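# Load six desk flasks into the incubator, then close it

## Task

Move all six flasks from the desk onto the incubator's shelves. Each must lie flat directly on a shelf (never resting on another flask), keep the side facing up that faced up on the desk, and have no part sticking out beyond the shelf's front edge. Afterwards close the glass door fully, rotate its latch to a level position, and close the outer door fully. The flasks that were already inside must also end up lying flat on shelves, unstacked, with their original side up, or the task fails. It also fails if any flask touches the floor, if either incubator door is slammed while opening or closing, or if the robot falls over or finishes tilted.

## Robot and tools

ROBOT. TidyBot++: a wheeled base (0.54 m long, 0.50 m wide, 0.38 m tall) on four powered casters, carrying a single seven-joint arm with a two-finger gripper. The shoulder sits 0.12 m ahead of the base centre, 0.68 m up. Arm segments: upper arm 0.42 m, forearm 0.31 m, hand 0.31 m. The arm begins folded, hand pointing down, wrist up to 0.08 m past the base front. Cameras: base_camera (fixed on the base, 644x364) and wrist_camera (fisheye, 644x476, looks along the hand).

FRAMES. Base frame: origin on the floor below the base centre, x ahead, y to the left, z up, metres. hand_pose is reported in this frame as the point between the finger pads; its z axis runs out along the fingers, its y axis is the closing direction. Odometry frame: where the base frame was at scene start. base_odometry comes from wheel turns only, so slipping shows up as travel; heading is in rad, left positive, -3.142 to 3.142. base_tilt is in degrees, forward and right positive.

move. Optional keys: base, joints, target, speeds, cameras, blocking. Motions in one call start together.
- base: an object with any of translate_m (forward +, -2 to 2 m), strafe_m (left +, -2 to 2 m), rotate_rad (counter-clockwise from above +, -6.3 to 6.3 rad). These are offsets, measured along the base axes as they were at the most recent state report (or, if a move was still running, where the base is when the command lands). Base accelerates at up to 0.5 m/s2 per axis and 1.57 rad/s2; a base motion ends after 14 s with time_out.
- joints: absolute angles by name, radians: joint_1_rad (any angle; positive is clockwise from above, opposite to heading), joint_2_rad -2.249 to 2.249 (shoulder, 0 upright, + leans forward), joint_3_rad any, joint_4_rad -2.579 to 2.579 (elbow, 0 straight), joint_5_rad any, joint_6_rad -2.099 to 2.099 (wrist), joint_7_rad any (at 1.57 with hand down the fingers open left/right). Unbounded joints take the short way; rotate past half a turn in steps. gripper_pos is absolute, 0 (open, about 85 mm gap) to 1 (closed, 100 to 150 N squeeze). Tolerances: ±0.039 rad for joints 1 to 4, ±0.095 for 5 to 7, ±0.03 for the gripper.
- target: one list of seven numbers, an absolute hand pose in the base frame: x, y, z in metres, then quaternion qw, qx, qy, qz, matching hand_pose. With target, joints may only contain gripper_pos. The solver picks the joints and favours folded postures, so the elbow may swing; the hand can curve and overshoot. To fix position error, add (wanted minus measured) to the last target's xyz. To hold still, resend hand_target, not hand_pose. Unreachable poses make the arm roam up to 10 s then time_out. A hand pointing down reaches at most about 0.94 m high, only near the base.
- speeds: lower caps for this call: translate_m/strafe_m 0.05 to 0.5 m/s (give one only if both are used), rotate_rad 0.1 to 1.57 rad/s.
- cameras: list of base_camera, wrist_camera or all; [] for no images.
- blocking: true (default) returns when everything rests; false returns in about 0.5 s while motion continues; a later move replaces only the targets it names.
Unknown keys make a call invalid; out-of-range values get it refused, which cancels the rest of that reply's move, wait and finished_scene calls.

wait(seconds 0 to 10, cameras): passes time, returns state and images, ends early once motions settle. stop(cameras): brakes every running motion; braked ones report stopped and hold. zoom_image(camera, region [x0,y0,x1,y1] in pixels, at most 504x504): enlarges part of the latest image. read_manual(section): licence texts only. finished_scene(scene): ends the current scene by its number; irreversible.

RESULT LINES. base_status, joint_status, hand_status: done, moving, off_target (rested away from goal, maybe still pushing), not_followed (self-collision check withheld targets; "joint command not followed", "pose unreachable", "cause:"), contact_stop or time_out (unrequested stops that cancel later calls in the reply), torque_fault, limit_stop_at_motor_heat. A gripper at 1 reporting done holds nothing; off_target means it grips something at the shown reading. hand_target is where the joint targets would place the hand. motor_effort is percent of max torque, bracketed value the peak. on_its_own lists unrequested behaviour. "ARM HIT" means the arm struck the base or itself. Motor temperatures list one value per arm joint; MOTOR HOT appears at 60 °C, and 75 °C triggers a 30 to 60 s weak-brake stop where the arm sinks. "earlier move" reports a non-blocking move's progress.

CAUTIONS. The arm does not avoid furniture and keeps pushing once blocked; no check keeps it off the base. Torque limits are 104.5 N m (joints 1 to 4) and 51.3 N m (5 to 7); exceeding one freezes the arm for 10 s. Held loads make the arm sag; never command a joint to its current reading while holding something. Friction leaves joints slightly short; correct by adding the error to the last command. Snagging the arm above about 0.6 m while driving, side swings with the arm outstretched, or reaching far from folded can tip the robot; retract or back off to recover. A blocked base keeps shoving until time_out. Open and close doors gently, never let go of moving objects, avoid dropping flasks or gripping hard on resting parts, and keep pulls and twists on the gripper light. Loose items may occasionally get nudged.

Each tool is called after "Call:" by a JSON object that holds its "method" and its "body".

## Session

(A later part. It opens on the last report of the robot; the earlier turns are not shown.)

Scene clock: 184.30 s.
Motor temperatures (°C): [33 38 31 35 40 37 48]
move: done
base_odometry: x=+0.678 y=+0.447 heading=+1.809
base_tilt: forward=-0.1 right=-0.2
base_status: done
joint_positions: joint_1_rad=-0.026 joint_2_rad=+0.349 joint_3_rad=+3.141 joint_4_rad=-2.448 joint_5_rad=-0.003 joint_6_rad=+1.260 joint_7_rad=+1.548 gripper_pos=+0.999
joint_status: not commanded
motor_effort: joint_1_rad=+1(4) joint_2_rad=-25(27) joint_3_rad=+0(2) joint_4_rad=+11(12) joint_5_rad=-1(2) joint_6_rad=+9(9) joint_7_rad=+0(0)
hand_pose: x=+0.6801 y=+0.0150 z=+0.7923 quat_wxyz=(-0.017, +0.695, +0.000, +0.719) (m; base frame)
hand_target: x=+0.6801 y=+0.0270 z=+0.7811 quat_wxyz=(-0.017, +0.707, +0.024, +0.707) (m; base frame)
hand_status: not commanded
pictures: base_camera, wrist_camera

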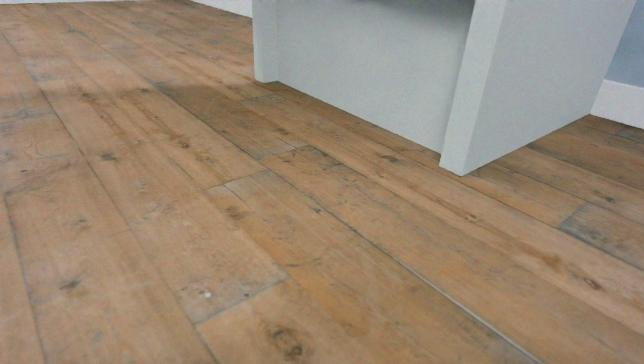

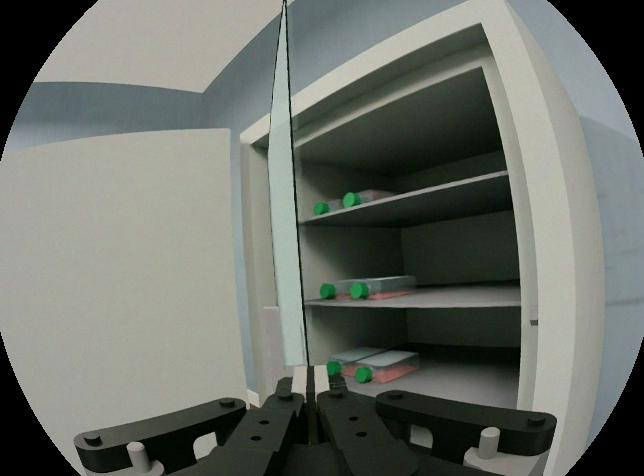

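Call:
{"method": "move", "body": {"base": {"strafe_m": -0.11}, "cameras": ["wrist_camera"]}}

Scene clock: 187.87 s.
Motor temperatures (°C): [33 38 31 35 40 37 48]
move: done
base_odometry: x=+0.785 y=+0.473 heading=+1.809
base_tilt: forward=-0.1 right=-0.2
base_status: done
joint_positions: joint_1_rad=-0.025 joint_2_rad=+0.349 joint_3_rad=+3.143 joint_4_rad=-2.448 joint_5_rad=-0.003 joint_6_rad=+1.260 joint_7_rad=+1.548 gripper_pos=+0.999
joint_status: not commanded
motor_effort: joint_1_rad=+1(4) joint_2_rad=-25(27) joint_3_rad=+0(1) joint_4_rad=+11(11) joint_5_rad=+0(2) joint_6_rad=+9(9) joint_7_rad=+0(0)
hand_pose: x=+0.6801 y=+0.0137 z=+0.7923 quat_wxyz=(-0.016, +0.695, -0.001, +0.719) (m; base frame)
hand_target: x=+0.6801 y=+0.0270 z=+0.7811 quat_wxyz=(-0.017, +0.707, +0.024, +0.707) (m; base frame)
hand_status: not commanded
pictures: wrist_camera

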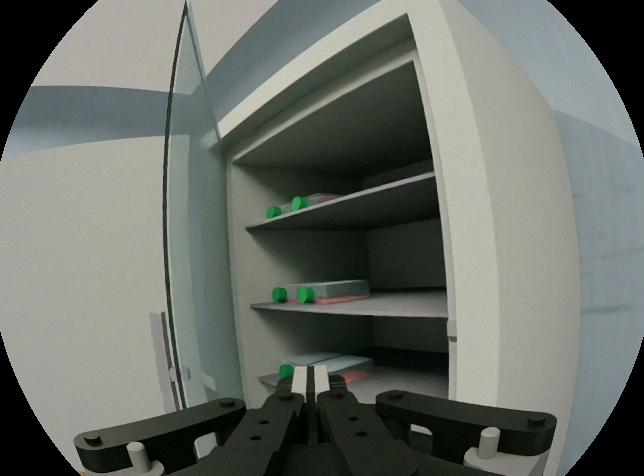

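Call:
{"method": "move", "body": {"base": {"translate_m": 0.25}, "speeds": {"translate_m": 0.25}}}

Scene clock: 189.83 s.
Motor temperatures (°C): [33 38 31 35 40 37 48]
move: done
base_odometry: x=+0.726 y=+0.716 heading=+1.808
base_tilt: forward=-0.1 right=-0.2
base_status: done
joint_positions: joint_1_rad=-0.025 joint_2_rad=+0.349 joint_3_rad=+3.143 joint_4_rad=-2.447 joint_5_rad=-0.003 joint_6_rad=+1.260 joint_7_rad=+1.548 gripper_pos=+0.999
joint_status: not commanded
motor_effort: joint_1_rad=+1(2) joint_2_rad=-25(27) joint_3_rad=+0(1) joint_4_rad=+11(12) joint_5_rad=+0(1) joint_6_rad=+8(9) joint_7_rad=+0(0)
hand_pose: x=+0.6802 y=+0.0137 z=+0.7923 quat_wxyz=(-0.016, +0.695, -0.001, +0.719) (m; base frame)
hand_target: x=+0.6801 y=+0.0270 z=+0.7811 quat_wxyz=(-0.017, +0.707, +0.024, +0.707) (m; base frame)
hand_status: not commanded
pictures: base_camera, wrist_camera

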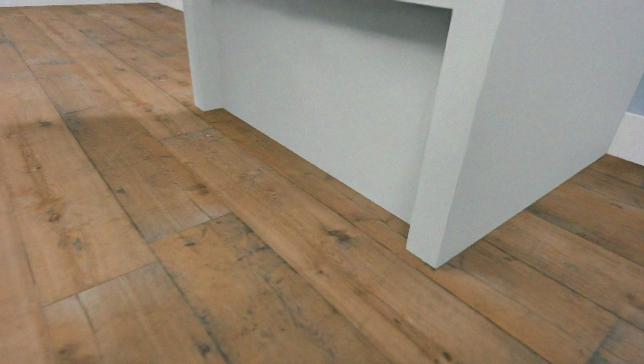

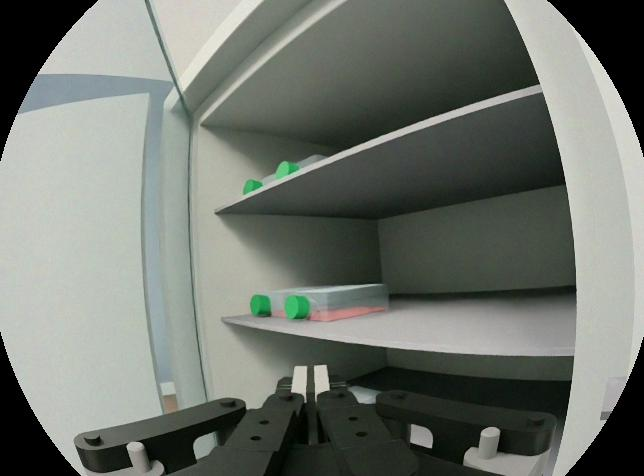

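Call:
{"method": "move", "body": {"base": {"strafe_m": 0.12}, "speeds": {"strafe_m": 0.15}, "cameras": ["wrist_camera"]}}

Scene clock: 191.60 s.
Motor temperatures (°C): [33 38 31 35 40 37 48]
move: done
base_odometry: x=+0.609 y=+0.688 heading=+1.808
base_tilt: forward=-0.1 right=-0.2
base_status: done
joint_positions: joint_1_rad=-0.030 joint_2_rad=+0.349 joint_3_rad=+3.144 joint_4_rad=-2.447 joint_5_rad=-0.004 joint_6_rad=+1.260 joint_7_rad=+1.548 gripper_pos=+0.999
joint_status: not commanded
motor_effort: joint_1_rad=+2(4) joint_2_rad=-25(26) joint_3_rad=+0(5) joint_4_rad=+11(11) joint_5_rad=-1(4) joint_6_rad=+9(9) joint_7_rad=+0(0)
hand_pose: x=+0.6801 y=+0.0160 z=+0.7923 quat_wxyz=(-0.017, +0.695, +0.001, +0.719) (m; base frame)
hand_target: x=+0.6801 y=+0.0270 z=+0.7811 quat_wxyz=(-0.017, +0.707, +0.024, +0.707) (m; base frame)
hand_status: not commanded
pictures: wrist_camera

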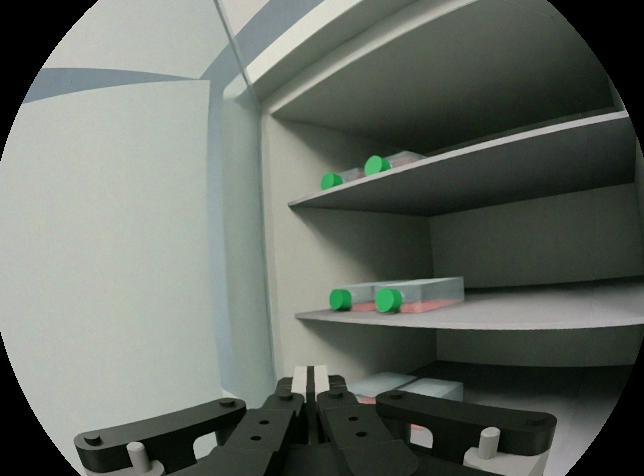

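Call:
{"method": "move", "body": {"base": {"strafe_m": 0.25, "rotate_rad": -0.2}, "speeds": {"strafe_m": 0.12, "rotate_rad": 0.1}}}

Scene clock: 194.53 s.
Motor temperatures (°C): [32 38 31 35 40 37 48]
move: done
base_odometry: x=+0.366 y=+0.630 heading=+1.607
base_tilt: forward=-0.1 right=-0.2
base_status: done
joint_positions: joint_1_rad=-0.032 joint_2_rad=+0.349 joint_3_rad=+3.142 joint_4_rad=-2.447 joint_5_rad=-0.004 joint_6_rad=+1.260 joint_7_rad=+1.548 gripper_pos=+0.999
joint_status: not commanded
motor_effort: joint_1_rad=+1(4) joint_2_rad=-25(28) joint_3_rad=+0(3) joint_4_rad=+11(11) joint_5_rad=+0(2) joint_6_rad=+9(9) joint_7_rad=+0(0)
hand_pose: x=+0.6800 y=+0.0181 z=+0.7923 quat_wxyz=(-0.019, +0.695, +0.002, +0.719) (m; base frame)
hand_target: x=+0.6801 y=+0.0270 z=+0.7811 quat_wxyz=(-0.017, +0.707, +0.024, +0.707) (m; base frame)
hand_status: not commanded
pictures: base_camera, wrist_camera

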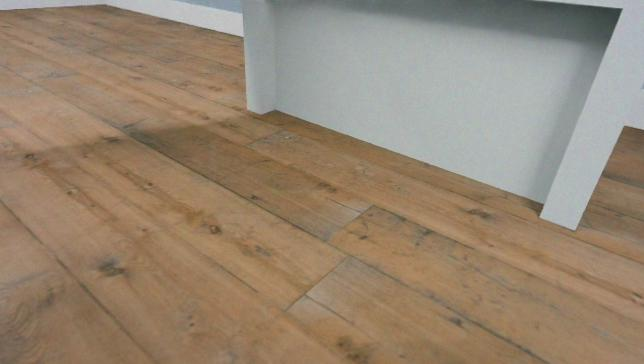

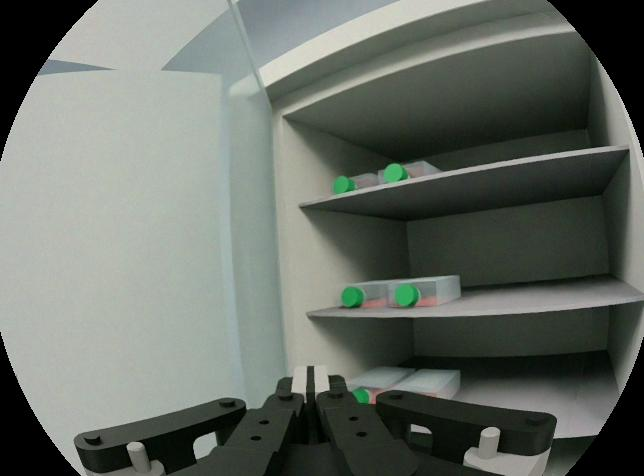

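Call:
{"method": "move", "body": {"base": {"strafe_m": 0.25, "rotate_rad": -0.2}, "speeds": {"strafe_m": 0.12, "rotate_rad": 0.1}, "cameras": []}}

Call:
{"method": "move", "body": {"base": {"strafe_m": 0.25, "rotate_rad": -0.2}, "speeds": {"strafe_m": 0.12, "rotate_rad": 0.1}}}

Scene clock: 197.50 s.
Motor temperatures (°C): [32 38 31 35 40 37 48]
move: done
base_odometry: x=+0.116 y=+0.620 heading=+1.406
base_tilt: forward=-0.1 right=-0.2
base_status: done
joint_positions: joint_1_rad=-0.033 joint_2_rad=+0.349 joint_3_rad=+3.141 joint_4_rad=-2.447 joint_5_rad=-0.004 joint_6_rad=+1.260 joint_7_rad=+1.548 gripper_pos=+0.999
joint_status: not commanded
motor_effort: joint_1_rad=+2(3) joint_2_rad=-25(26) joint_3_rad=+0(3) joint_4_rad=+11(12) joint_5_rad=+0(2) joint_6_rad=+8(9) joint_7_rad=+0(0)
hand_pose: x=+0.6800 y=+0.0189 z=+0.7923 quat_wxyz=(-0.019, +0.695, +0.002, +0.719) (m; base frame)
hand_target: x=+0.6801 y=+0.0270 z=+0.7811 quat_wxyz=(-0.017, +0.707, +0.024, +0.707) (m; base frame)
hand_status: not commanded
pictures: none
No camera images: "cameras" was empty.

Scene clock: 200.13 s.
Motor temperatures (°C): [32 38 31 35 40 37 48]
move: done
base_odometry: x=-0.131 y=+0.661 heading=+1.206
base_tilt: forward=-0.1 right=-0.2
base_status: done
joint_positions: joint_1_rad=-0.033 joint_2_rad=+0.349 joint_3_rad=+3.141 joint_4_rad=-2.447 joint_5_rad=-0.004 joint_6_rad=+1.260 joint_7_rad=+1.548 gripper_pos=+0.999
joint_status: not commanded
motor_effort: joint_1_rad=+2(3) joint_2_rad=-25(26) joint_3_rad=+0(3) joint_4_rad=+11(12) joint_5_rad=+0(1) joint_6_rad=+8(9) joint_7_rad=+0(0)
hand_pose: x=+0.6800 y=+0.0191 z=+0.7923 quat_wxyz=(-0.019, +0.695, +0.002, +0.719) (m; base frame)
hand_target: x=+0.6801 y=+0.0270 z=+0.7811 quat_wxyz=(-0.017, +0.707, +0.024, +0.707) (m; base frame)
hand_status: not commanded
pictures: base_camera, wrist_camera

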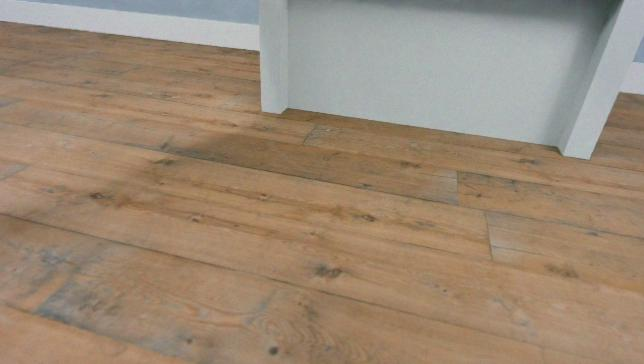

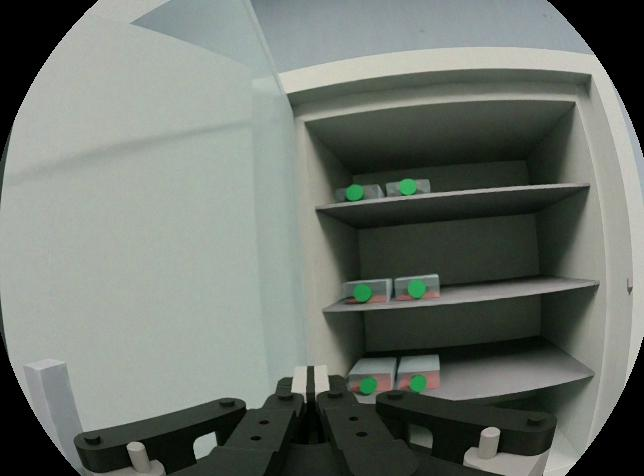

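Call:
{"method": "move", "body": {"base": {"strafe_m": 0.25, "rotate_rad": -0.2}, "speeds": {"strafe_m": 0.12, "rotate_rad": 0.1}, "cameras": []}}

Call:
{"method": "move", "body": {"base": {"strafe_m": 0.25, "rotate_rad": -0.2}, "speeds": {"strafe_m": 0.12, "rotate_rad": 0.1}}}

Scene clock: 203.03 s.
Motor temperatures (°C): [32 38 31 35 40 37 48]
move: done
base_odometry: x=-0.364 y=+0.751 heading=+1.005
base_tilt: forward=-0.1 right=-0.2
base_status: done
joint_positions: joint_1_rad=-0.033 joint_2_rad=+0.349 joint_3_rad=+3.140 joint_4_rad=-2.447 joint_5_rad=-0.004 joint_6_rad=+1.260 joint_7_rad=+1.548 gripper_pos=+0.999
joint_status: not commanded
motor_effort: joint_1_rad=+1(3) joint_2_rad=-25(26) joint_3_rad=+0(3) joint_4_rad=+10(12) joint_5_rad=+0(2) joint_6_rad=+9(9) joint_7_rad=+0(0)
hand_pose: x=+0.6800 y=+0.0193 z=+0.7923 quat_wxyz=(-0.020, +0.695, +0.002, +0.719) (m; base frame)
hand_target: x=+0.6801 y=+0.0270 z=+0.7811 quat_wxyz=(-0.017, +0.707, +0.024, +0.707) (m; base frame)
hand_status: not commanded
pictures: none
No camera images: "cameras" was empty.

Scene clock: 205.67 s.
Motor temperatures (°C): [32 38 31 35 40 37 48]
move: done
base_odometry: x=-0.575 y=+0.885 heading=+0.804
base_tilt: forward=-0.1 right=-0.2
base_status: done
joint_positions: joint_1_rad=-0.014 joint_2_rad=+0.349 joint_3_rad=+3.156 joint_4_rad=-2.447 joint_5_rad=-0.004 joint_6_rad=+1.260 joint_7_rad=+1.548 gripper_pos=+0.999
joint_status: not commanded
motor_effort: joint_1_rad=-2(5) joint_2_rad=-24(26) joint_3_rad=-4(5) joint_4_rad=+12(13) joint_5_rad=+2(4) joint_6_rad=+8(9) joint_7_rad=+0(0)
hand_pose: x=+0.6805 y=+0.0010 z=+0.7922 quat_wxyz=(-0.006, +0.695, -0.008, +0.719) (m; base frame)
hand_target: x=+0.6801 y=+0.0270 z=+0.7811 quat_wxyz=(-0.017, +0.707, +0.024, +0.707) (m; base frame)
hand_status: not commanded
pictures: base_camera, wrist_camera

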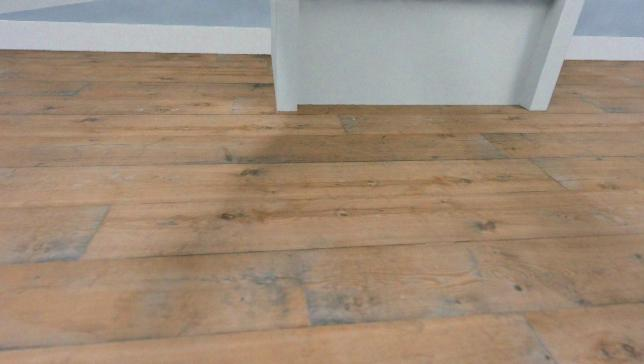

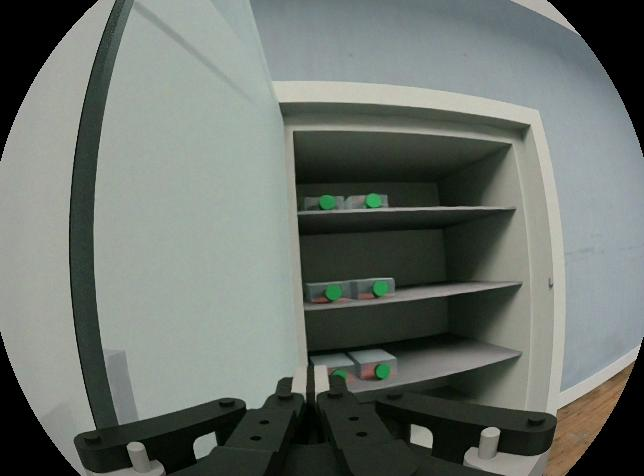

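Call:
{"method": "move", "body": {"base": {"strafe_m": 0.14, "rotate_rad": -0.1}, "speeds": {"strafe_m": 0.12, "rotate_rad": 0.1}}}

Scene clock: 208.73 s.
Motor temperatures (°C): [32 38 31 35 40 37 48]
move: done
base_odometry: x=-0.676 y=+0.982 heading=+0.703
base_tilt: forward=-0.1 right=-0.2
base_status: done
joint_positions: joint_1_rad=+0.059 joint_2_rad=+0.350 joint_3_rad=+3.225 joint_4_rad=-2.444 joint_5_rad=-0.031 joint_6_rad=+1.257 joint_7_rad=+1.548 gripper_pos=+0.999
joint_status: not commanded
motor_effort: joint_1_rad=-16(19) joint_2_rad=-27(28) joint_3_rad=-15(17) joint_4_rad=+9(15) joint_5_rad=+12(15) joint_6_rad=+10(10) joint_7_rad=+0(1)
hand_pose: x=+0.6761 y=-0.0815 z=+0.7925 quat_wxyz=(+0.058, +0.692, -0.059, +0.717) (m; base frame)
hand_target: x=+0.6801 y=+0.0270 z=+0.7811 quat_wxyz=(-0.017, +0.707, +0.024, +0.707) (m; base frame)
hand_status: not commanded
pictures: base_camera, wrist_camera

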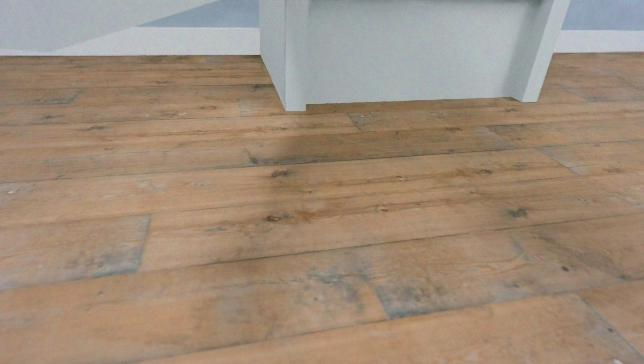

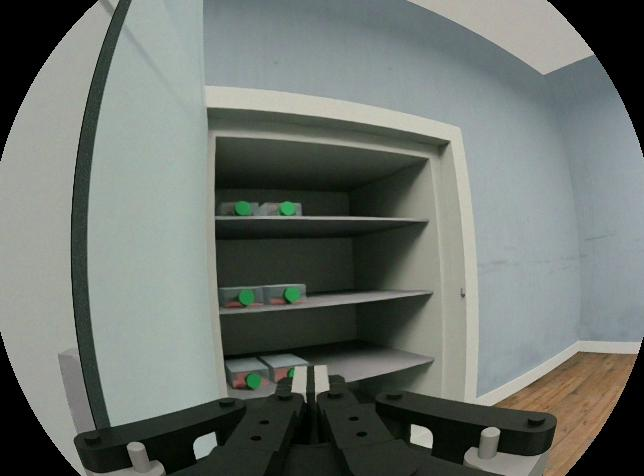

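Call:
{"method": "move", "body": {"base": {"strafe_m": -0.12}, "cameras": []}}

Call:
{"method": "move", "body": {"base": {"translate_m": -0.95}, "cameras": ["wrist_camera"]}}

Call:
{"method": "move", "body": {"base": {"rotate_rad": 1.73}}}

Scene clock: 210.73 s.
Motor temperatures (°C): [32 38 31 35 40 37 48]
move: done
base_odometry: x=-0.598 y=+0.890 heading=+0.703
base_tilt: forward=-0.1 right=-0.2
base_status: done
joint_positions: joint_1_rad=-0.027 joint_2_rad=+0.350 joint_3_rad=+3.144 joint_4_rad=-2.445 joint_5_rad=+0.002 joint_6_rad=+1.257 joint_7_rad=+1.548 gripper_pos=+0.999
joint_status: not commanded
motor_effort: joint_1_rad=+2(15) joint_2_rad=-25(28) joint_3_rad=+0(14) joint_4_rad=+11(14) joint_5_rad=+0(11) joint_6_rad=+9(10) joint_7_rad=+0(1)
hand_pose: x=+0.6810 y=+0.0162 z=+0.7919 quat_wxyz=(-0.017, +0.695, +0.002, +0.719) (m; base frame)
hand_target: x=+0.6801 y=+0.0270 z=+0.7811 quat_wxyz=(-0.017, +0.707, +0.024, +0.707) (m; base frame)
hand_status: not commanded
pictures: none
No camera images: "cameras" was empty.

Scene clock: 213.53 s.
Motor temperatures (°C): [32 38 31 35 40 37 48]
move: done
base_odometry: x=-1.324 y=+0.276 heading=+0.703
base_tilt: forward=-0.1 right=-0.2
base_status: done
joint_positions: joint_1_rad=-0.028 joint_2_rad=+0.351 joint_3_rad=+3.144 joint_4_rad=-2.445 joint_5_rad=+0.002 joint_6_rad=+1.257 joint_7_rad=+1.548 gripper_pos=+0.999
joint_status: not commanded
motor_effort: joint_1_rad=+2(2) joint_2_rad=-26(30) joint_3_rad=+0(1) joint_4_rad=+12(13) joint_5_rad=-1(1) joint_6_rad=+9(10) joint_7_rad=+0(0)
hand_pose: x=+0.6812 y=+0.0163 z=+0.7914 quat_wxyz=(-0.017, +0.695, +0.002, +0.718) (m; base frame)
hand_target: x=+0.6801 y=+0.0270 z=+0.7811 quat_wxyz=(-0.017, +0.707, +0.024, +0.707) (m; base frame)
hand_status: not commanded
pictures: wrist_camera

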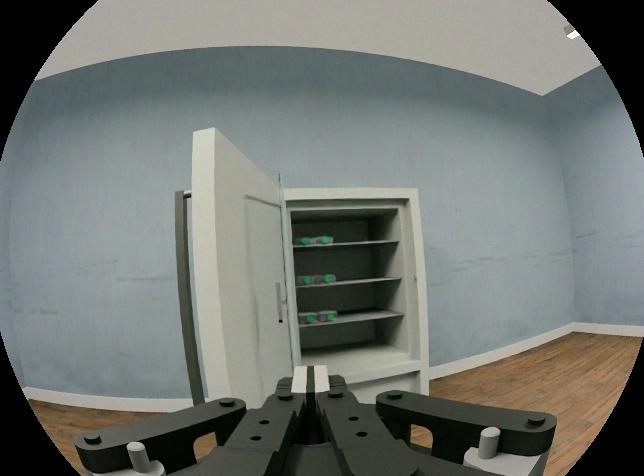

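Scene clock: 215.93 s.
Motor temperatures (°C): [32 38 31 35 40 37 48]
move: done
base_odometry: x=-1.324 y=+0.276 heading=+2.432
base_tilt: forward=-0.1 right=-0.2
base_status: done
joint_positions: joint_1_rad=-0.033 joint_2_rad=+0.351 joint_3_rad=+3.141 joint_4_rad=-2.445 joint_5_rad=+0.002 joint_6_rad=+1.257 joint_7_rad=+1.548 gripper_pos=+0.999
joint_status: not commanded
motor_effort: joint_1_rad=+2(4) joint_2_rad=-25(27) joint_3_rad=+0(2) joint_4_rad=+11(11) joint_5_rad=-1(2) joint_6_rad=+9(9) joint_7_rad=+0(0)
hand_pose: x=+0.6810 y=+0.0208 z=+0.7914 quat_wxyz=(-0.021, +0.695, +0.005, +0.718) (m; base frame)
hand_target: x=+0.6801 y=+0.0270 z=+0.7811 quat_wxyz=(-0.017, +0.707, +0.024, +0.707) (m; base frame)
hand_status: not commanded
pictures: base_camera, wrist_camera

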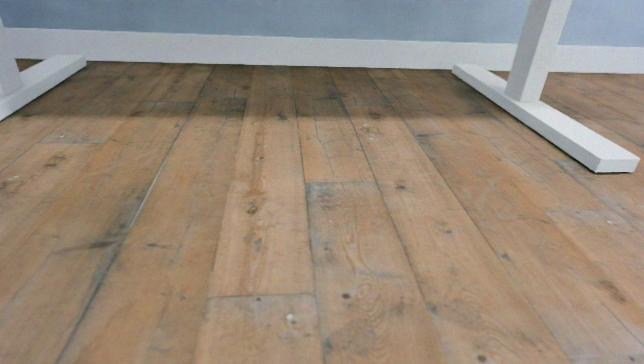

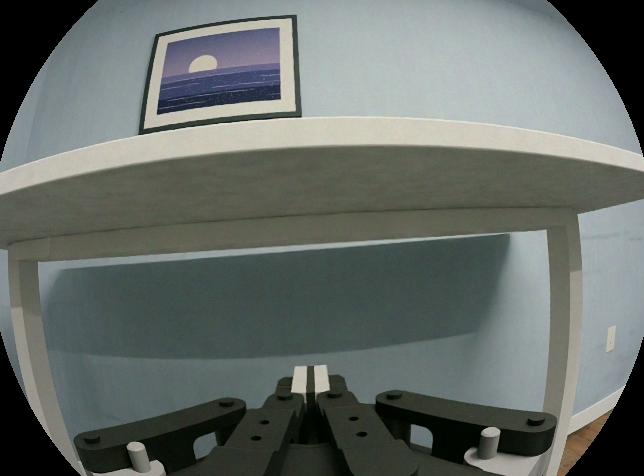

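Call:
{"method": "move", "body": {"base": {"translate_m": -0.3}, "cameras": []}}

Call:
{"method": "move", "body": {"joints": {"joint_1_rad": 0, "joint_2_rad": -0.084, "joint_3_rad": 3.1416, "joint_4_rad": -0.97, "joint_5_rad": 0, "joint_6_rad": -1.18, "joint_7_rad": 1.5708, "gripper_pos": 0}}}

Scene clock: 218.50 s.
Motor temperatures (°C): [32 38 31 35 40 37 48]
move: done
base_odometry: x=-1.096 y=+0.080 heading=+2.432
base_tilt: forward=-0.1 right=-0.2
base_status: done
joint_positions: joint_1_rad=-0.033 joint_2_rad=+0.349 joint_3_rad=+3.141 joint_4_rad=-2.447 joint_5_rad=+0.002 joint_6_rad=+1.257 joint_7_rad=+1.548 gripper_pos=+0.999
joint_status: not commanded
motor_effort: joint_1_rad=+2(2) joint_2_rad=-25(29) joint_3_rad=-1(1) joint_4_rad=+11(12) joint_5_rad=+0(1) joint_6_rad=+9(9) joint_7_rad=+0(0)
hand_pose: x=+0.6802 y=+0.0207 z=+0.7916 quat_wxyz=(-0.021, +0.696, +0.005, +0.718) (m; base frame)
hand_target: x=+0.6801 y=+0.0270 z=+0.7811 quat_wxyz=(-0.017, +0.707, +0.024, +0.707) (m; base frame)
hand_status: not commanded
pictures: none
No camera images: "cameras" was empty.

Scene clock: 221.90 s.
Motor temperatures (°C): [32 38 31 35 40 37 48]
move: done
base_odometry: x=-1.096 y=+0.080 heading=+2.432
base_tilt: forward=-0.1 right=-0.2
base_status: not commanded
joint_positions: joint_1_rad=-0.013 joint_2_rad=-0.076 joint_3_rad=+3.141 joint_4_rad=-0.975 joint_5_rad=+0.002 joint_6_rad=-1.129 joint_7_rad=+1.548 gripper_pos=+0.000
joint_status: all done
motor_effort: joint_1_rad=+1(3) joint_2_rad=-17(30) joint_3_rad=+0(2) joint_4_rad=+18(22) joint_5_rad=+0(2) joint_6_rad=+7(10) joint_7_rad=+0(1)
hand_pose: x=+0.6123 y=+0.0074 z=+1.1595 quat_wxyz=(-0.009, +0.849, -0.004, +0.528) (m; base frame)
hand_target: x=+0.6011 y=+0.0014 z=+1.1520 quat_wxyz=(+0.000, +0.859, +0.000, +0.512) (m; base frame)
hand_status: not commanded
pictures: base_camera, wrist_camera

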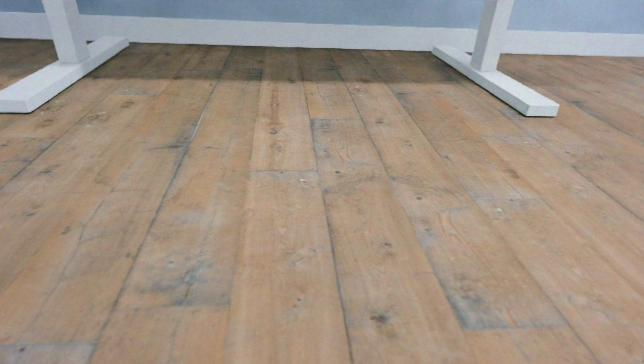

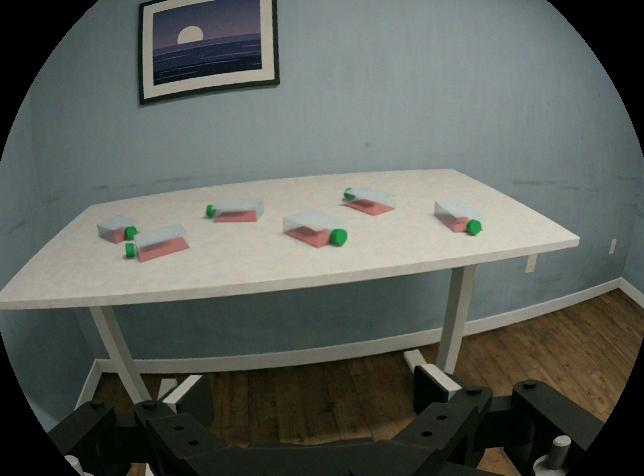

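Call:
{"method": "zoom_image", "body": {"camera": "wrist_camera", "region": [80, 160, 330, 290]}}

Call:
{"method": "zoom_image", "body": {"camera": "wrist_camera", "region": [260, 160, 510, 290]}}

Scaled by 2.016.

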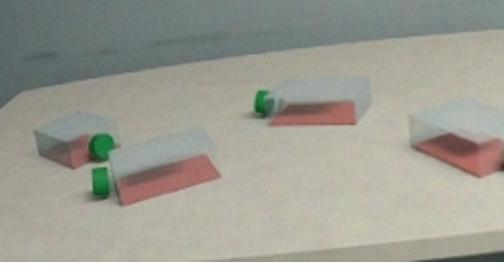

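Scaled by 2.016.

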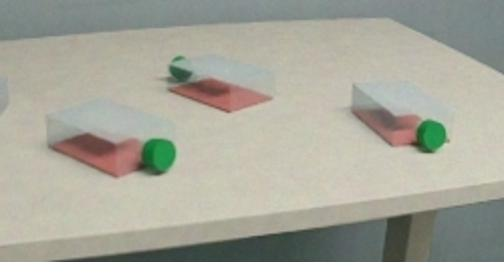

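Call:
{"method": "move", "body": {"base": {"translate_m": 0.3}, "joints": {"joint_6_rad": -1.5}, "cameras": ["wrist_camera"]}}

Call:
{"method": "zoom_image", "body": {"camera": "wrist_camera", "region": [240, 120, 440, 320]}}

Scene clock: 225.63 s.
Motor temperatures (°C): [32 38 31 35 40 37 48]
move: done
base_odometry: x=-1.324 y=+0.276 heading=+2.433
base_tilt: forward=-0.1 right=-0.2
base_status: done
joint_positions: joint_1_rad=-0.011 joint_2_rad=-0.074 joint_3_rad=+3.141 joint_4_rad=-0.970 joint_5_rad=+0.002 joint_6_rad=-1.464 joint_7_rad=+1.548 gripper_pos=+0.000
joint_status: all done
motor_effort: joint_1_rad=+2(2) joint_2_rad=-15(21) joint_3_rad=+0(1) joint_4_rad=+16(18) joint_5_rad=+0(1) joint_6_rad=+6(9) joint_7_rad=+0(0)
hand_pose: x=+0.5526 y=+0.0056 z=+1.0771 quat_wxyz=(-0.005, +0.924, -0.005, +0.381) (m; base frame)
hand_target: x=+0.5406 y=+0.0014 z=+1.0734 quat_wxyz=(+0.000, +0.929, +0.000, +0.369) (m; base frame)
hand_status: not commanded
pictures: wrist_camera

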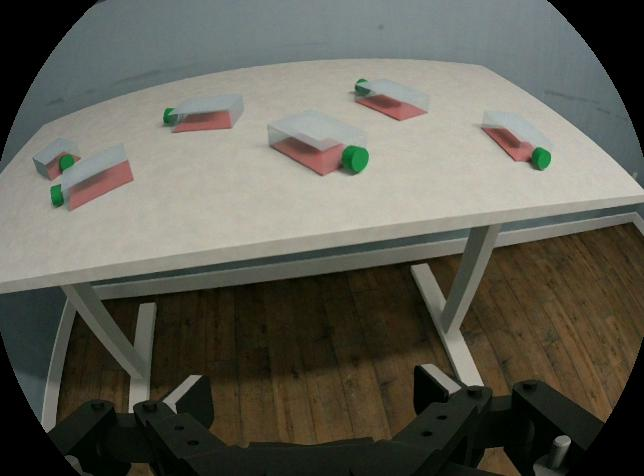

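Scaled by 2.520.

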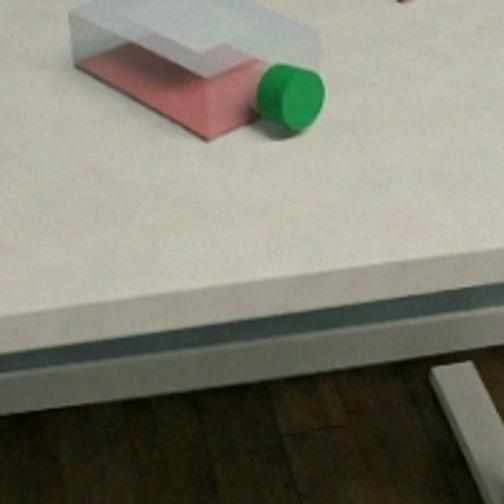

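Call:
{"method": "move", "body": {"base": {"translate_m": -0.15}, "cameras": []}}

Call:
{"method": "move", "body": {"base": {"rotate_rad": 0.785}, "cameras": []}}

Call:
{"method": "move", "body": {"base": {"translate_m": -0.043, "strafe_m": -0.82}}}

Scene clock: 230.23 s.
Motor temperatures (°C): [32 38 31 35 40 37 48]
move: done
base_odometry: x=-1.210 y=+0.178 heading=+2.434
base_tilt: forward=-0.1 right=-0.2
base_status: done
joint_positions: joint_1_rad=-0.010 joint_2_rad=-0.087 joint_3_rad=+3.141 joint_4_rad=-0.969 joint_5_rad=+0.002 joint_6_rad=-1.464 joint_7_rad=+1.548 gripper_pos=+0.000
joint_status: not commanded
motor_effort: joint_1_rad=+1(2) joint_2_rad=-14(21) joint_3_rad=+0(1) joint_4_rad=+16(18) joint_5_rad=-1(1) joint_6_rad=+6(7) joint_7_rad=+0(0)
hand_pose: x=+0.5474 y=+0.0050 z=+1.0829 quat_wxyz=(-0.005, +0.922, -0.006, +0.387) (m; base frame)
hand_target: x=+0.5406 y=+0.0014 z=+1.0734 quat_wxyz=(+0.000, +0.929, +0.000, +0.369) (m; base frame)
hand_status: not commanded
pictures: none
No camera images: "cameras" was empty.

Scene clock: 231.93 s.
Motor temperatures (°C): [32 38 31 35 40 37 48]
move: done
base_odometry: x=-1.210 y=+0.178 heading=-3.066
base_tilt: forward=-0.1 right=-0.2
base_status: done
joint_positions: joint_1_rad=-0.006 joint_2_rad=-0.087 joint_3_rad=+3.138 joint_4_rad=-0.969 joint_5_rad=+0.002 joint_6_rad=-1.464 joint_7_rad=+1.548 gripper_pos=+0.000
joint_status: not commanded
motor_effort: joint_1_rad=+1(3) joint_2_rad=-14(16) joint_3_rad=+0(2) joint_4_rad=+16(17) joint_5_rad=+0(2) joint_6_rad=+7(7) joint_7_rad=+0(0)
hand_pose: x=+0.5474 y=+0.0049 z=+1.0829 quat_wxyz=(-0.005, +0.922, -0.006, +0.387) (m; base frame)
hand_target: x=+0.5406 y=+0.0014 z=+1.0734 quat_wxyz=(+0.000, +0.929, +0.000, +0.369) (m; base frame)
hand_status: not commanded
pictures: none
No camera images: "cameras" was empty.

Scene clock: 234.87 s.
Motor temperatures (°C): [32 38 31 35 40 37 48]
move: done
base_odometry: x=-1.229 y=+0.999 heading=-3.065
base_tilt: forward=-0.1 right=-0.2
base_status: done
joint_positions: joint_1_rad=-0.005 joint_2_rad=-0.087 joint_3_rad=+3.139 joint_4_rad=-0.969 joint_5_rad=+0.002 joint_6_rad=-1.464 joint_7_rad=+1.548 gripper_pos=+0.000
joint_status: not commanded
motor_effort: joint_1_rad=+2(4) joint_2_rad=-15(16) joint_3_rad=+1(3) joint_4_rad=+16(17) joint_5_rad=+0(1) joint_6_rad=+6(7) joint_7_rad=+0(0)
hand_pose: x=+0.5474 y=+0.0040 z=+1.0829 quat_wxyz=(-0.005, +0.922, -0.007, +0.387) (m; base frame)
hand_target: x=+0.5406 y=+0.0014 z=+1.0734 quat_wxyz=(+0.000, +0.929, +0.000, +0.369) (m; base frame)
hand_status: not commanded
pictures: base_camera, wrist_camera

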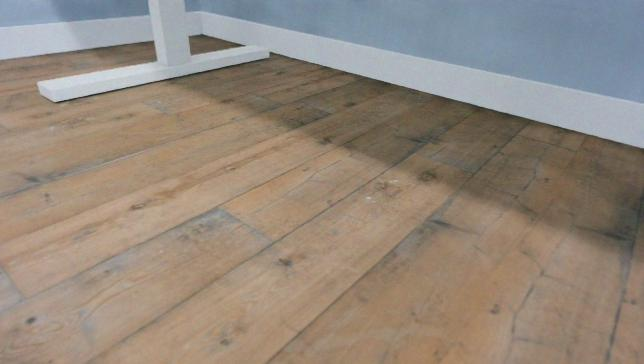

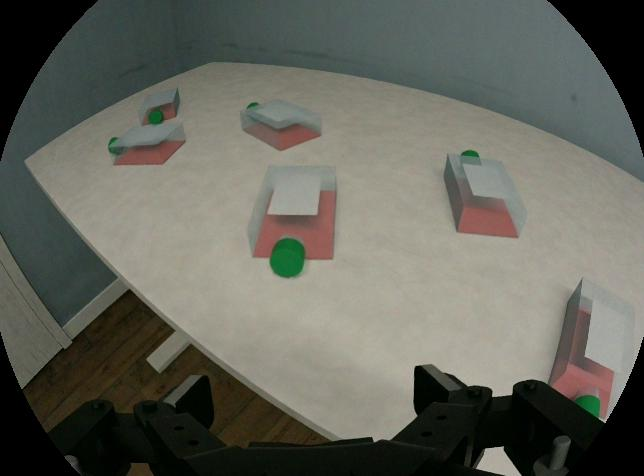

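Call:
{"method": "move", "body": {"base": {"strafe_m": 0.038}, "joints": {"joint_2_rad": 0.199, "joint_4_rad": -0.887, "joint_6_rad": -1.31, "gripper_pos": 0.2}, "cameras": ["wrist_camera"]}}

Scene clock: 237.47 s.
Motor temperatures (°C): [32 38 31 35 40 37 48]
move: done
base_odometry: x=-1.226 y=+0.961 heading=-3.065
base_tilt: forward=-0.1 right=-0.2
base_status: done
joint_positions: joint_1_rad=-0.004 joint_2_rad=+0.207 joint_3_rad=+3.138 joint_4_rad=-0.895 joint_5_rad=+0.002 joint_6_rad=-1.353 joint_7_rad=+1.548 gripper_pos=+0.200
joint_status: all done
motor_effort: joint_1_rad=+2(3) joint_2_rad=-28(33) joint_3_rad=+0(2) joint_4_rad=+18(20) joint_5_rad=+0(2) joint_6_rad=+5(7) joint_7_rad=+0(0)
hand_pose: x=+0.6832 y=+0.0047 z=+0.9948 quat_wxyz=(-0.004, +0.942, -0.007, +0.336) (m; base frame)
hand_target: x=+0.6915 y=+0.0014 z=+1.0121 quat_wxyz=(+0.000, +0.931, +0.000, +0.364) (m; base frame)
hand_status: not commanded
pictures: wrist_camera

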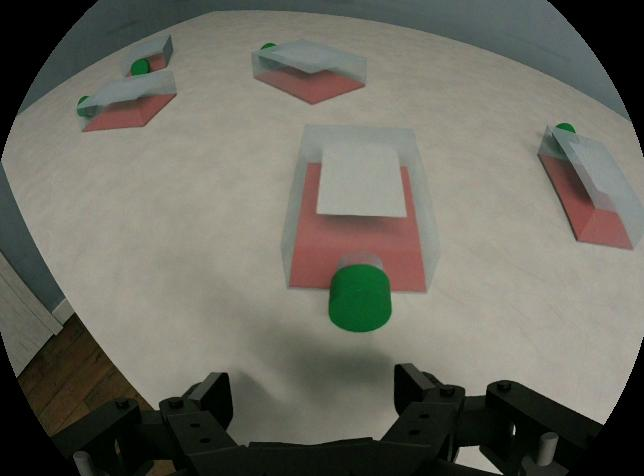

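Call:
{"method": "move", "body": {"base": {"strafe_m": -0.024}, "joints": {"joint_6_rad": -1.27}, "cameras": ["wrist_camera"]}}

Scene clock: 238.63 s.
Motor temperatures (°C): [32 38 31 35 40 37 48]
move: done
base_odometry: x=-1.228 y=+0.985 heading=-3.065
base_tilt: forward=-0.1 right=-0.2
base_status: done
joint_positions: joint_1_rad=+0.003 joint_2_rad=+0.207 joint_3_rad=+3.142 joint_4_rad=-0.893 joint_5_rad=+0.002 joint_6_rad=-1.306 joint_7_rad=+1.548 gripper_pos=+0.200
joint_status: all done
motor_effort: joint_1_rad=+2(4) joint_2_rad=-28(30) joint_3_rad=+0(1) joint_4_rad=+18(19) joint_5_rad=-1(1) joint_6_rad=+6(7) joint_7_rad=+0(0)
hand_pose: x=+0.6946 y=-0.0010 z=+1.0055 quat_wxyz=(-0.003, +0.933, -0.012, +0.360) (m; base frame)
hand_target: x=+0.7005 y=+0.0014 z=+1.0207 quat_wxyz=(+0.000, +0.924, +0.000, +0.383) (m; base frame)
hand_status: not commanded
pictures: wrist_camera

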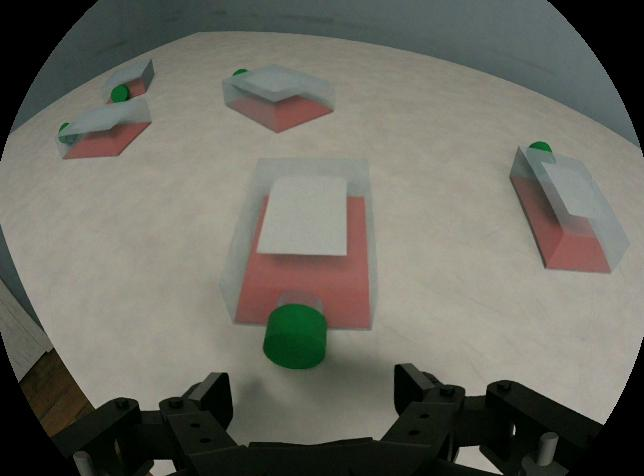

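Call:
{"method": "move", "body": {"base": {"strafe_m": 0.011}, "joints": {"joint_2_rad": 0.264, "joint_4_rad": -0.934, "joint_6_rad": -1.12}, "cameras": ["wrist_camera"]}}

Scene clock: 240.60 s.
Motor temperatures (°C): [32 38 31 35 40 37 48]
move: done
base_odometry: x=-1.227 y=+0.974 heading=-3.065
base_tilt: forward=-0.1 right=-0.2
base_status: done
joint_positions: joint_1_rad=-0.002 joint_2_rad=+0.263 joint_3_rad=+3.141 joint_4_rad=-0.921 joint_5_rad=+0.002 joint_6_rad=-1.159 joint_7_rad=+1.548 gripper_pos=+0.200
joint_status: all done
motor_effort: joint_1_rad=+1(4) joint_2_rad=-31(33) joint_3_rad=+0(2) joint_4_rad=+20(20) joint_5_rad=+0(1) joint_6_rad=+6(7) joint_7_rad=+0(0)
hand_pose: x=+0.7423 y=+0.0024 z=+0.9899 quat_wxyz=(-0.004, +0.921, -0.009, +0.389) (m; base frame)
hand_target: x=+0.7499 y=+0.0014 z=+0.9910 quat_wxyz=(+0.000, +0.916, +0.000, +0.400) (m; base frame)
hand_status: not commanded
pictures: wrist_camera

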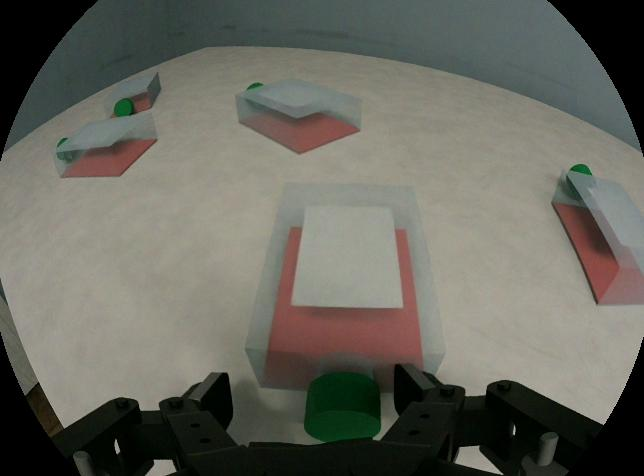

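Call:
{"method": "move", "body": {"base": {"strafe_m": -0.012}, "cameras": ["wrist_camera"]}}

Call:
{"method": "move", "body": {"joints": {"joint_2_rad": 0.2346, "joint_4_rad": -1.04, "joint_6_rad": -1.06}, "cameras": ["wrist_camera"]}}

Scene clock: 241.87 s.
Motor temperatures (°C): [32 38 31 35 40 37 48]
move: done
base_odometry: x=-1.228 y=+0.986 heading=-3.065
base_tilt: forward=-0.1 right=-0.2
base_status: done
joint_positions: joint_1_rad=+0.003 joint_2_rad=+0.263 joint_3_rad=+3.142 joint_4_rad=-0.921 joint_5_rad=+0.002 joint_6_rad=-1.159 joint_7_rad=+1.548 gripper_pos=+0.200
joint_status: not commanded
motor_effort: joint_1_rad=+2(5) joint_2_rad=-31(34) joint_3_rad=+0(2) joint_4_rad=+19(19) joint_5_rad=-1(1) joint_6_rad=+6(7) joint_7_rad=+0(0)
hand_pose: x=+0.7424 y=-0.0011 z=+0.9898 quat_wxyz=(-0.003, +0.921, -0.012, +0.389) (m; base frame)
hand_target: x=+0.7499 y=+0.0014 z=+0.9910 quat_wxyz=(+0.000, +0.916, +0.000, +0.400) (m; base frame)
hand_status: not commanded
pictures: wrist_camera

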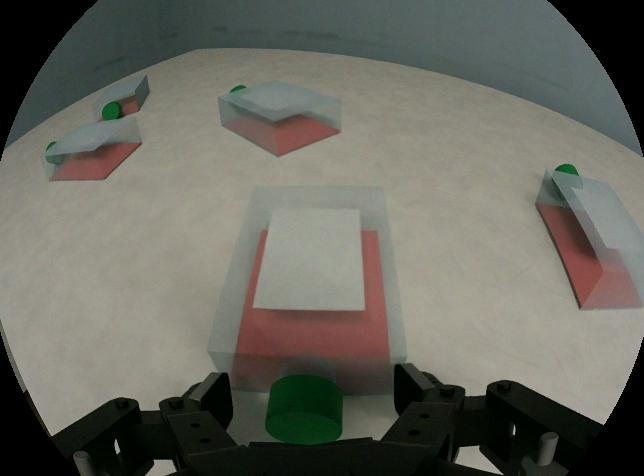

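Scene clock: 242.80 s.
Motor temperatures (°C): [32 38 31 35 40 37 48]
move: done
base_odometry: x=-1.228 y=+0.986 heading=-3.065
base_tilt: forward=-0.1 right=-0.2
base_status: not commanded
joint_positions: joint_1_rad=+0.003 joint_2_rad=+0.243 joint_3_rad=+3.142 joint_4_rad=-1.011 joint_5_rad=+0.002 joint_6_rad=-1.094 joint_7_rad=+1.548 gripper_pos=+0.200
joint_status: all done
motor_effort: joint_1_rad=+1(2) joint_2_rad=-29(31) joint_3_rad=+0(0) joint_4_rad=+17(20) joint_5_rad=+0(1) joint_6_rad=+5(7) joint_7_rad=+0(0)
hand_pose: x=+0.7408 y=-0.0010 z=+0.9702 quat_wxyz=(-0.003, +0.922, -0.012, +0.387) (m; base frame)
hand_target: x=+0.7423 y=+0.0014 z=+0.9675 quat_wxyz=(+0.000, +0.920, +0.000, +0.393) (m; base frame)
hand_status: not commanded
pictures: wrist_camera

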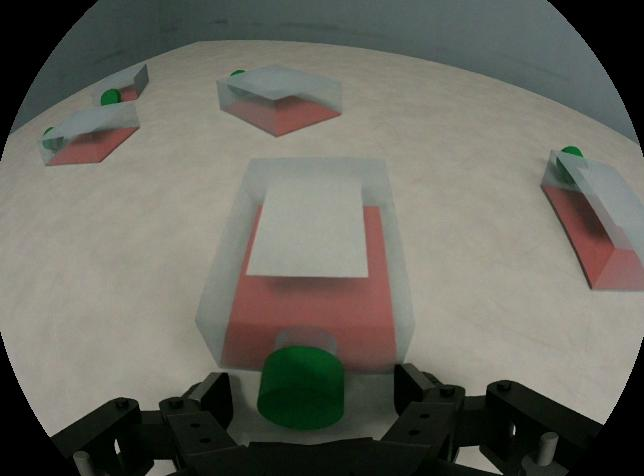

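Call:
{"method": "move", "body": {"joints": {"gripper_pos": 0.7}, "cameras": ["wrist_camera"]}}

Scene clock: 243.97 s.
Motor temperatures (°C): [32 38 31 35 40 37 48]
move: done
base_odometry: x=-1.228 y=+0.986 heading=-3.065
base_tilt: forward=-0.1 right=-0.2
base_status: not commanded
joint_positions: joint_1_rad=+0.003 joint_2_rad=+0.235 joint_3_rad=+3.142 joint_4_rad=-1.011 joint_5_rad=+0.002 joint_6_rad=-1.091 joint_7_rad=+1.548 gripper_pos=+0.679
joint_status: all done
motor_effort: joint_1_rad=+2(2) joint_2_rad=-27(28) joint_3_rad=+0(0) joint_4_rad=+17(17) joint_5_rad=+0(1) joint_6_rad=+5(5) joint_7_rad=+0(1)
hand_pose: x=+0.7393 y=-0.0010 z=+0.9755 quat_wxyz=(-0.003, +0.920, -0.012, +0.392) (m; base frame)
hand_target: x=+0.7423 y=+0.0014 z=+0.9675 quat_wxyz=(+0.000, +0.920, +0.000, +0.393) (m; base frame)
hand_status: not commanded
pictures: wrist_camera

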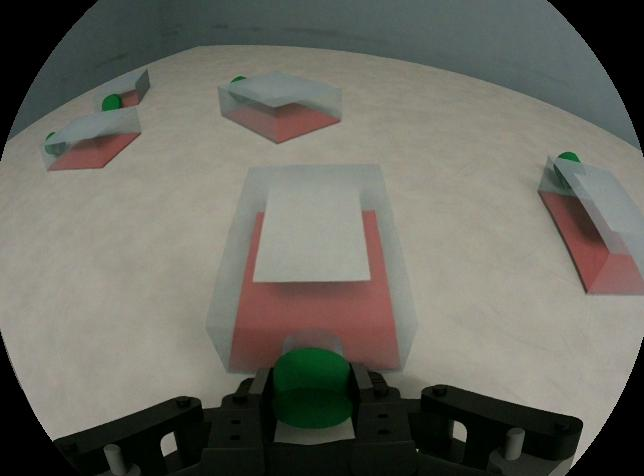

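Call:
{"method": "move", "body": {"joints": {"gripper_pos": 0.85}, "cameras": []}}

Call:
{"method": "move", "body": {"joints": {"joint_2_rad": 0.21, "joint_4_rad": -0.96, "joint_6_rad": -1.12}, "cameras": ["wrist_camera"]}}

Scene clock: 244.83 s.
Motor temperatures (°C): [32 38 31 35 40 37 48]
move: off_target
base_odometry: x=-1.228 y=+0.986 heading=-3.065
base_tilt: forward=-0.1 right=-0.2
base_status: not commanded
joint_positions: joint_1_rad=+0.003 joint_2_rad=+0.235 joint_3_rad=+3.142 joint_4_rad=-1.011 joint_5_rad=+0.002 joint_6_rad=-1.091 joint_7_rad=+1.548 gripper_pos=+0.682
joint_status: gripper_pos off_target (ended at +0.682, target +0.850)
motor_effort: joint_1_rad=+1(2) joint_2_rad=-27(27) joint_3_rad=+0(0) joint_4_rad=+17(18) joint_5_rad=-1(2) joint_6_rad=+4(5) joint_7_rad=+0(0)
hand_pose: x=+0.7393 y=-0.0010 z=+0.9755 quat_wxyz=(-0.003, +0.920, -0.012, +0.392) (m; base frame)
hand_target: x=+0.7423 y=+0.0014 z=+0.9675 quat_wxyz=(+0.000, +0.920, +0.000, +0.393) (m; base frame)
hand_status: not commanded
pictures: none
No camera images: "cameras" was empty.

Scene clock: 245.77 s.
Motor temperatures (°C): [32 38 31 35 40 37 48]
move: done
base_odometry: x=-1.228 y=+0.986 heading=-3.065
base_tilt: forward=-0.1 right=-0.2
base_status: not commanded
joint_positions: joint_1_rad=+0.003 joint_2_rad=+0.228 joint_3_rad=+3.142 joint_4_rad=-0.969 joint_5_rad=+0.002 joint_6_rad=-1.105 joint_7_rad=+1.548 gripper_pos=+0.682
joint_status: all done
motor_effort: joint_1_rad=+1(2) joint_2_rad=-31(33) joint_3_rad=+0(0) joint_4_rad=+20(21) joint_5_rad=+0(1) joint_6_rad=+7(8) joint_7_rad=+0(0)
hand_pose: x=+0.7383 y=-0.0010 z=+0.9990 quat_wxyz=(-0.003, +0.913, -0.012, +0.408) (m; base frame)
hand_target: x=+0.7303 y=+0.0014 z=+1.0109 quat_wxyz=(+0.000, +0.911, +0.000, +0.413) (m; base frame)
hand_status: not commanded
pictures: wrist_camera

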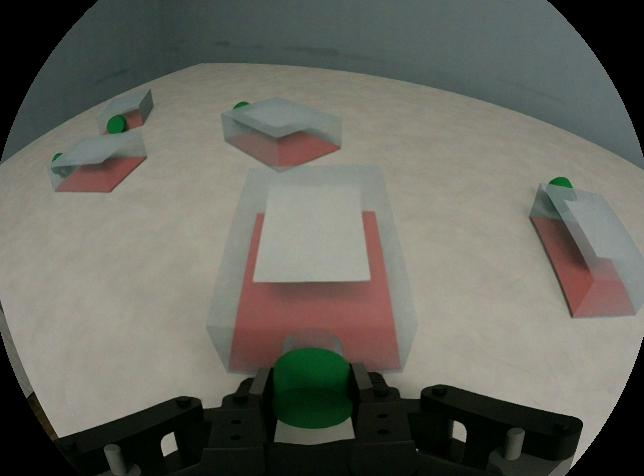

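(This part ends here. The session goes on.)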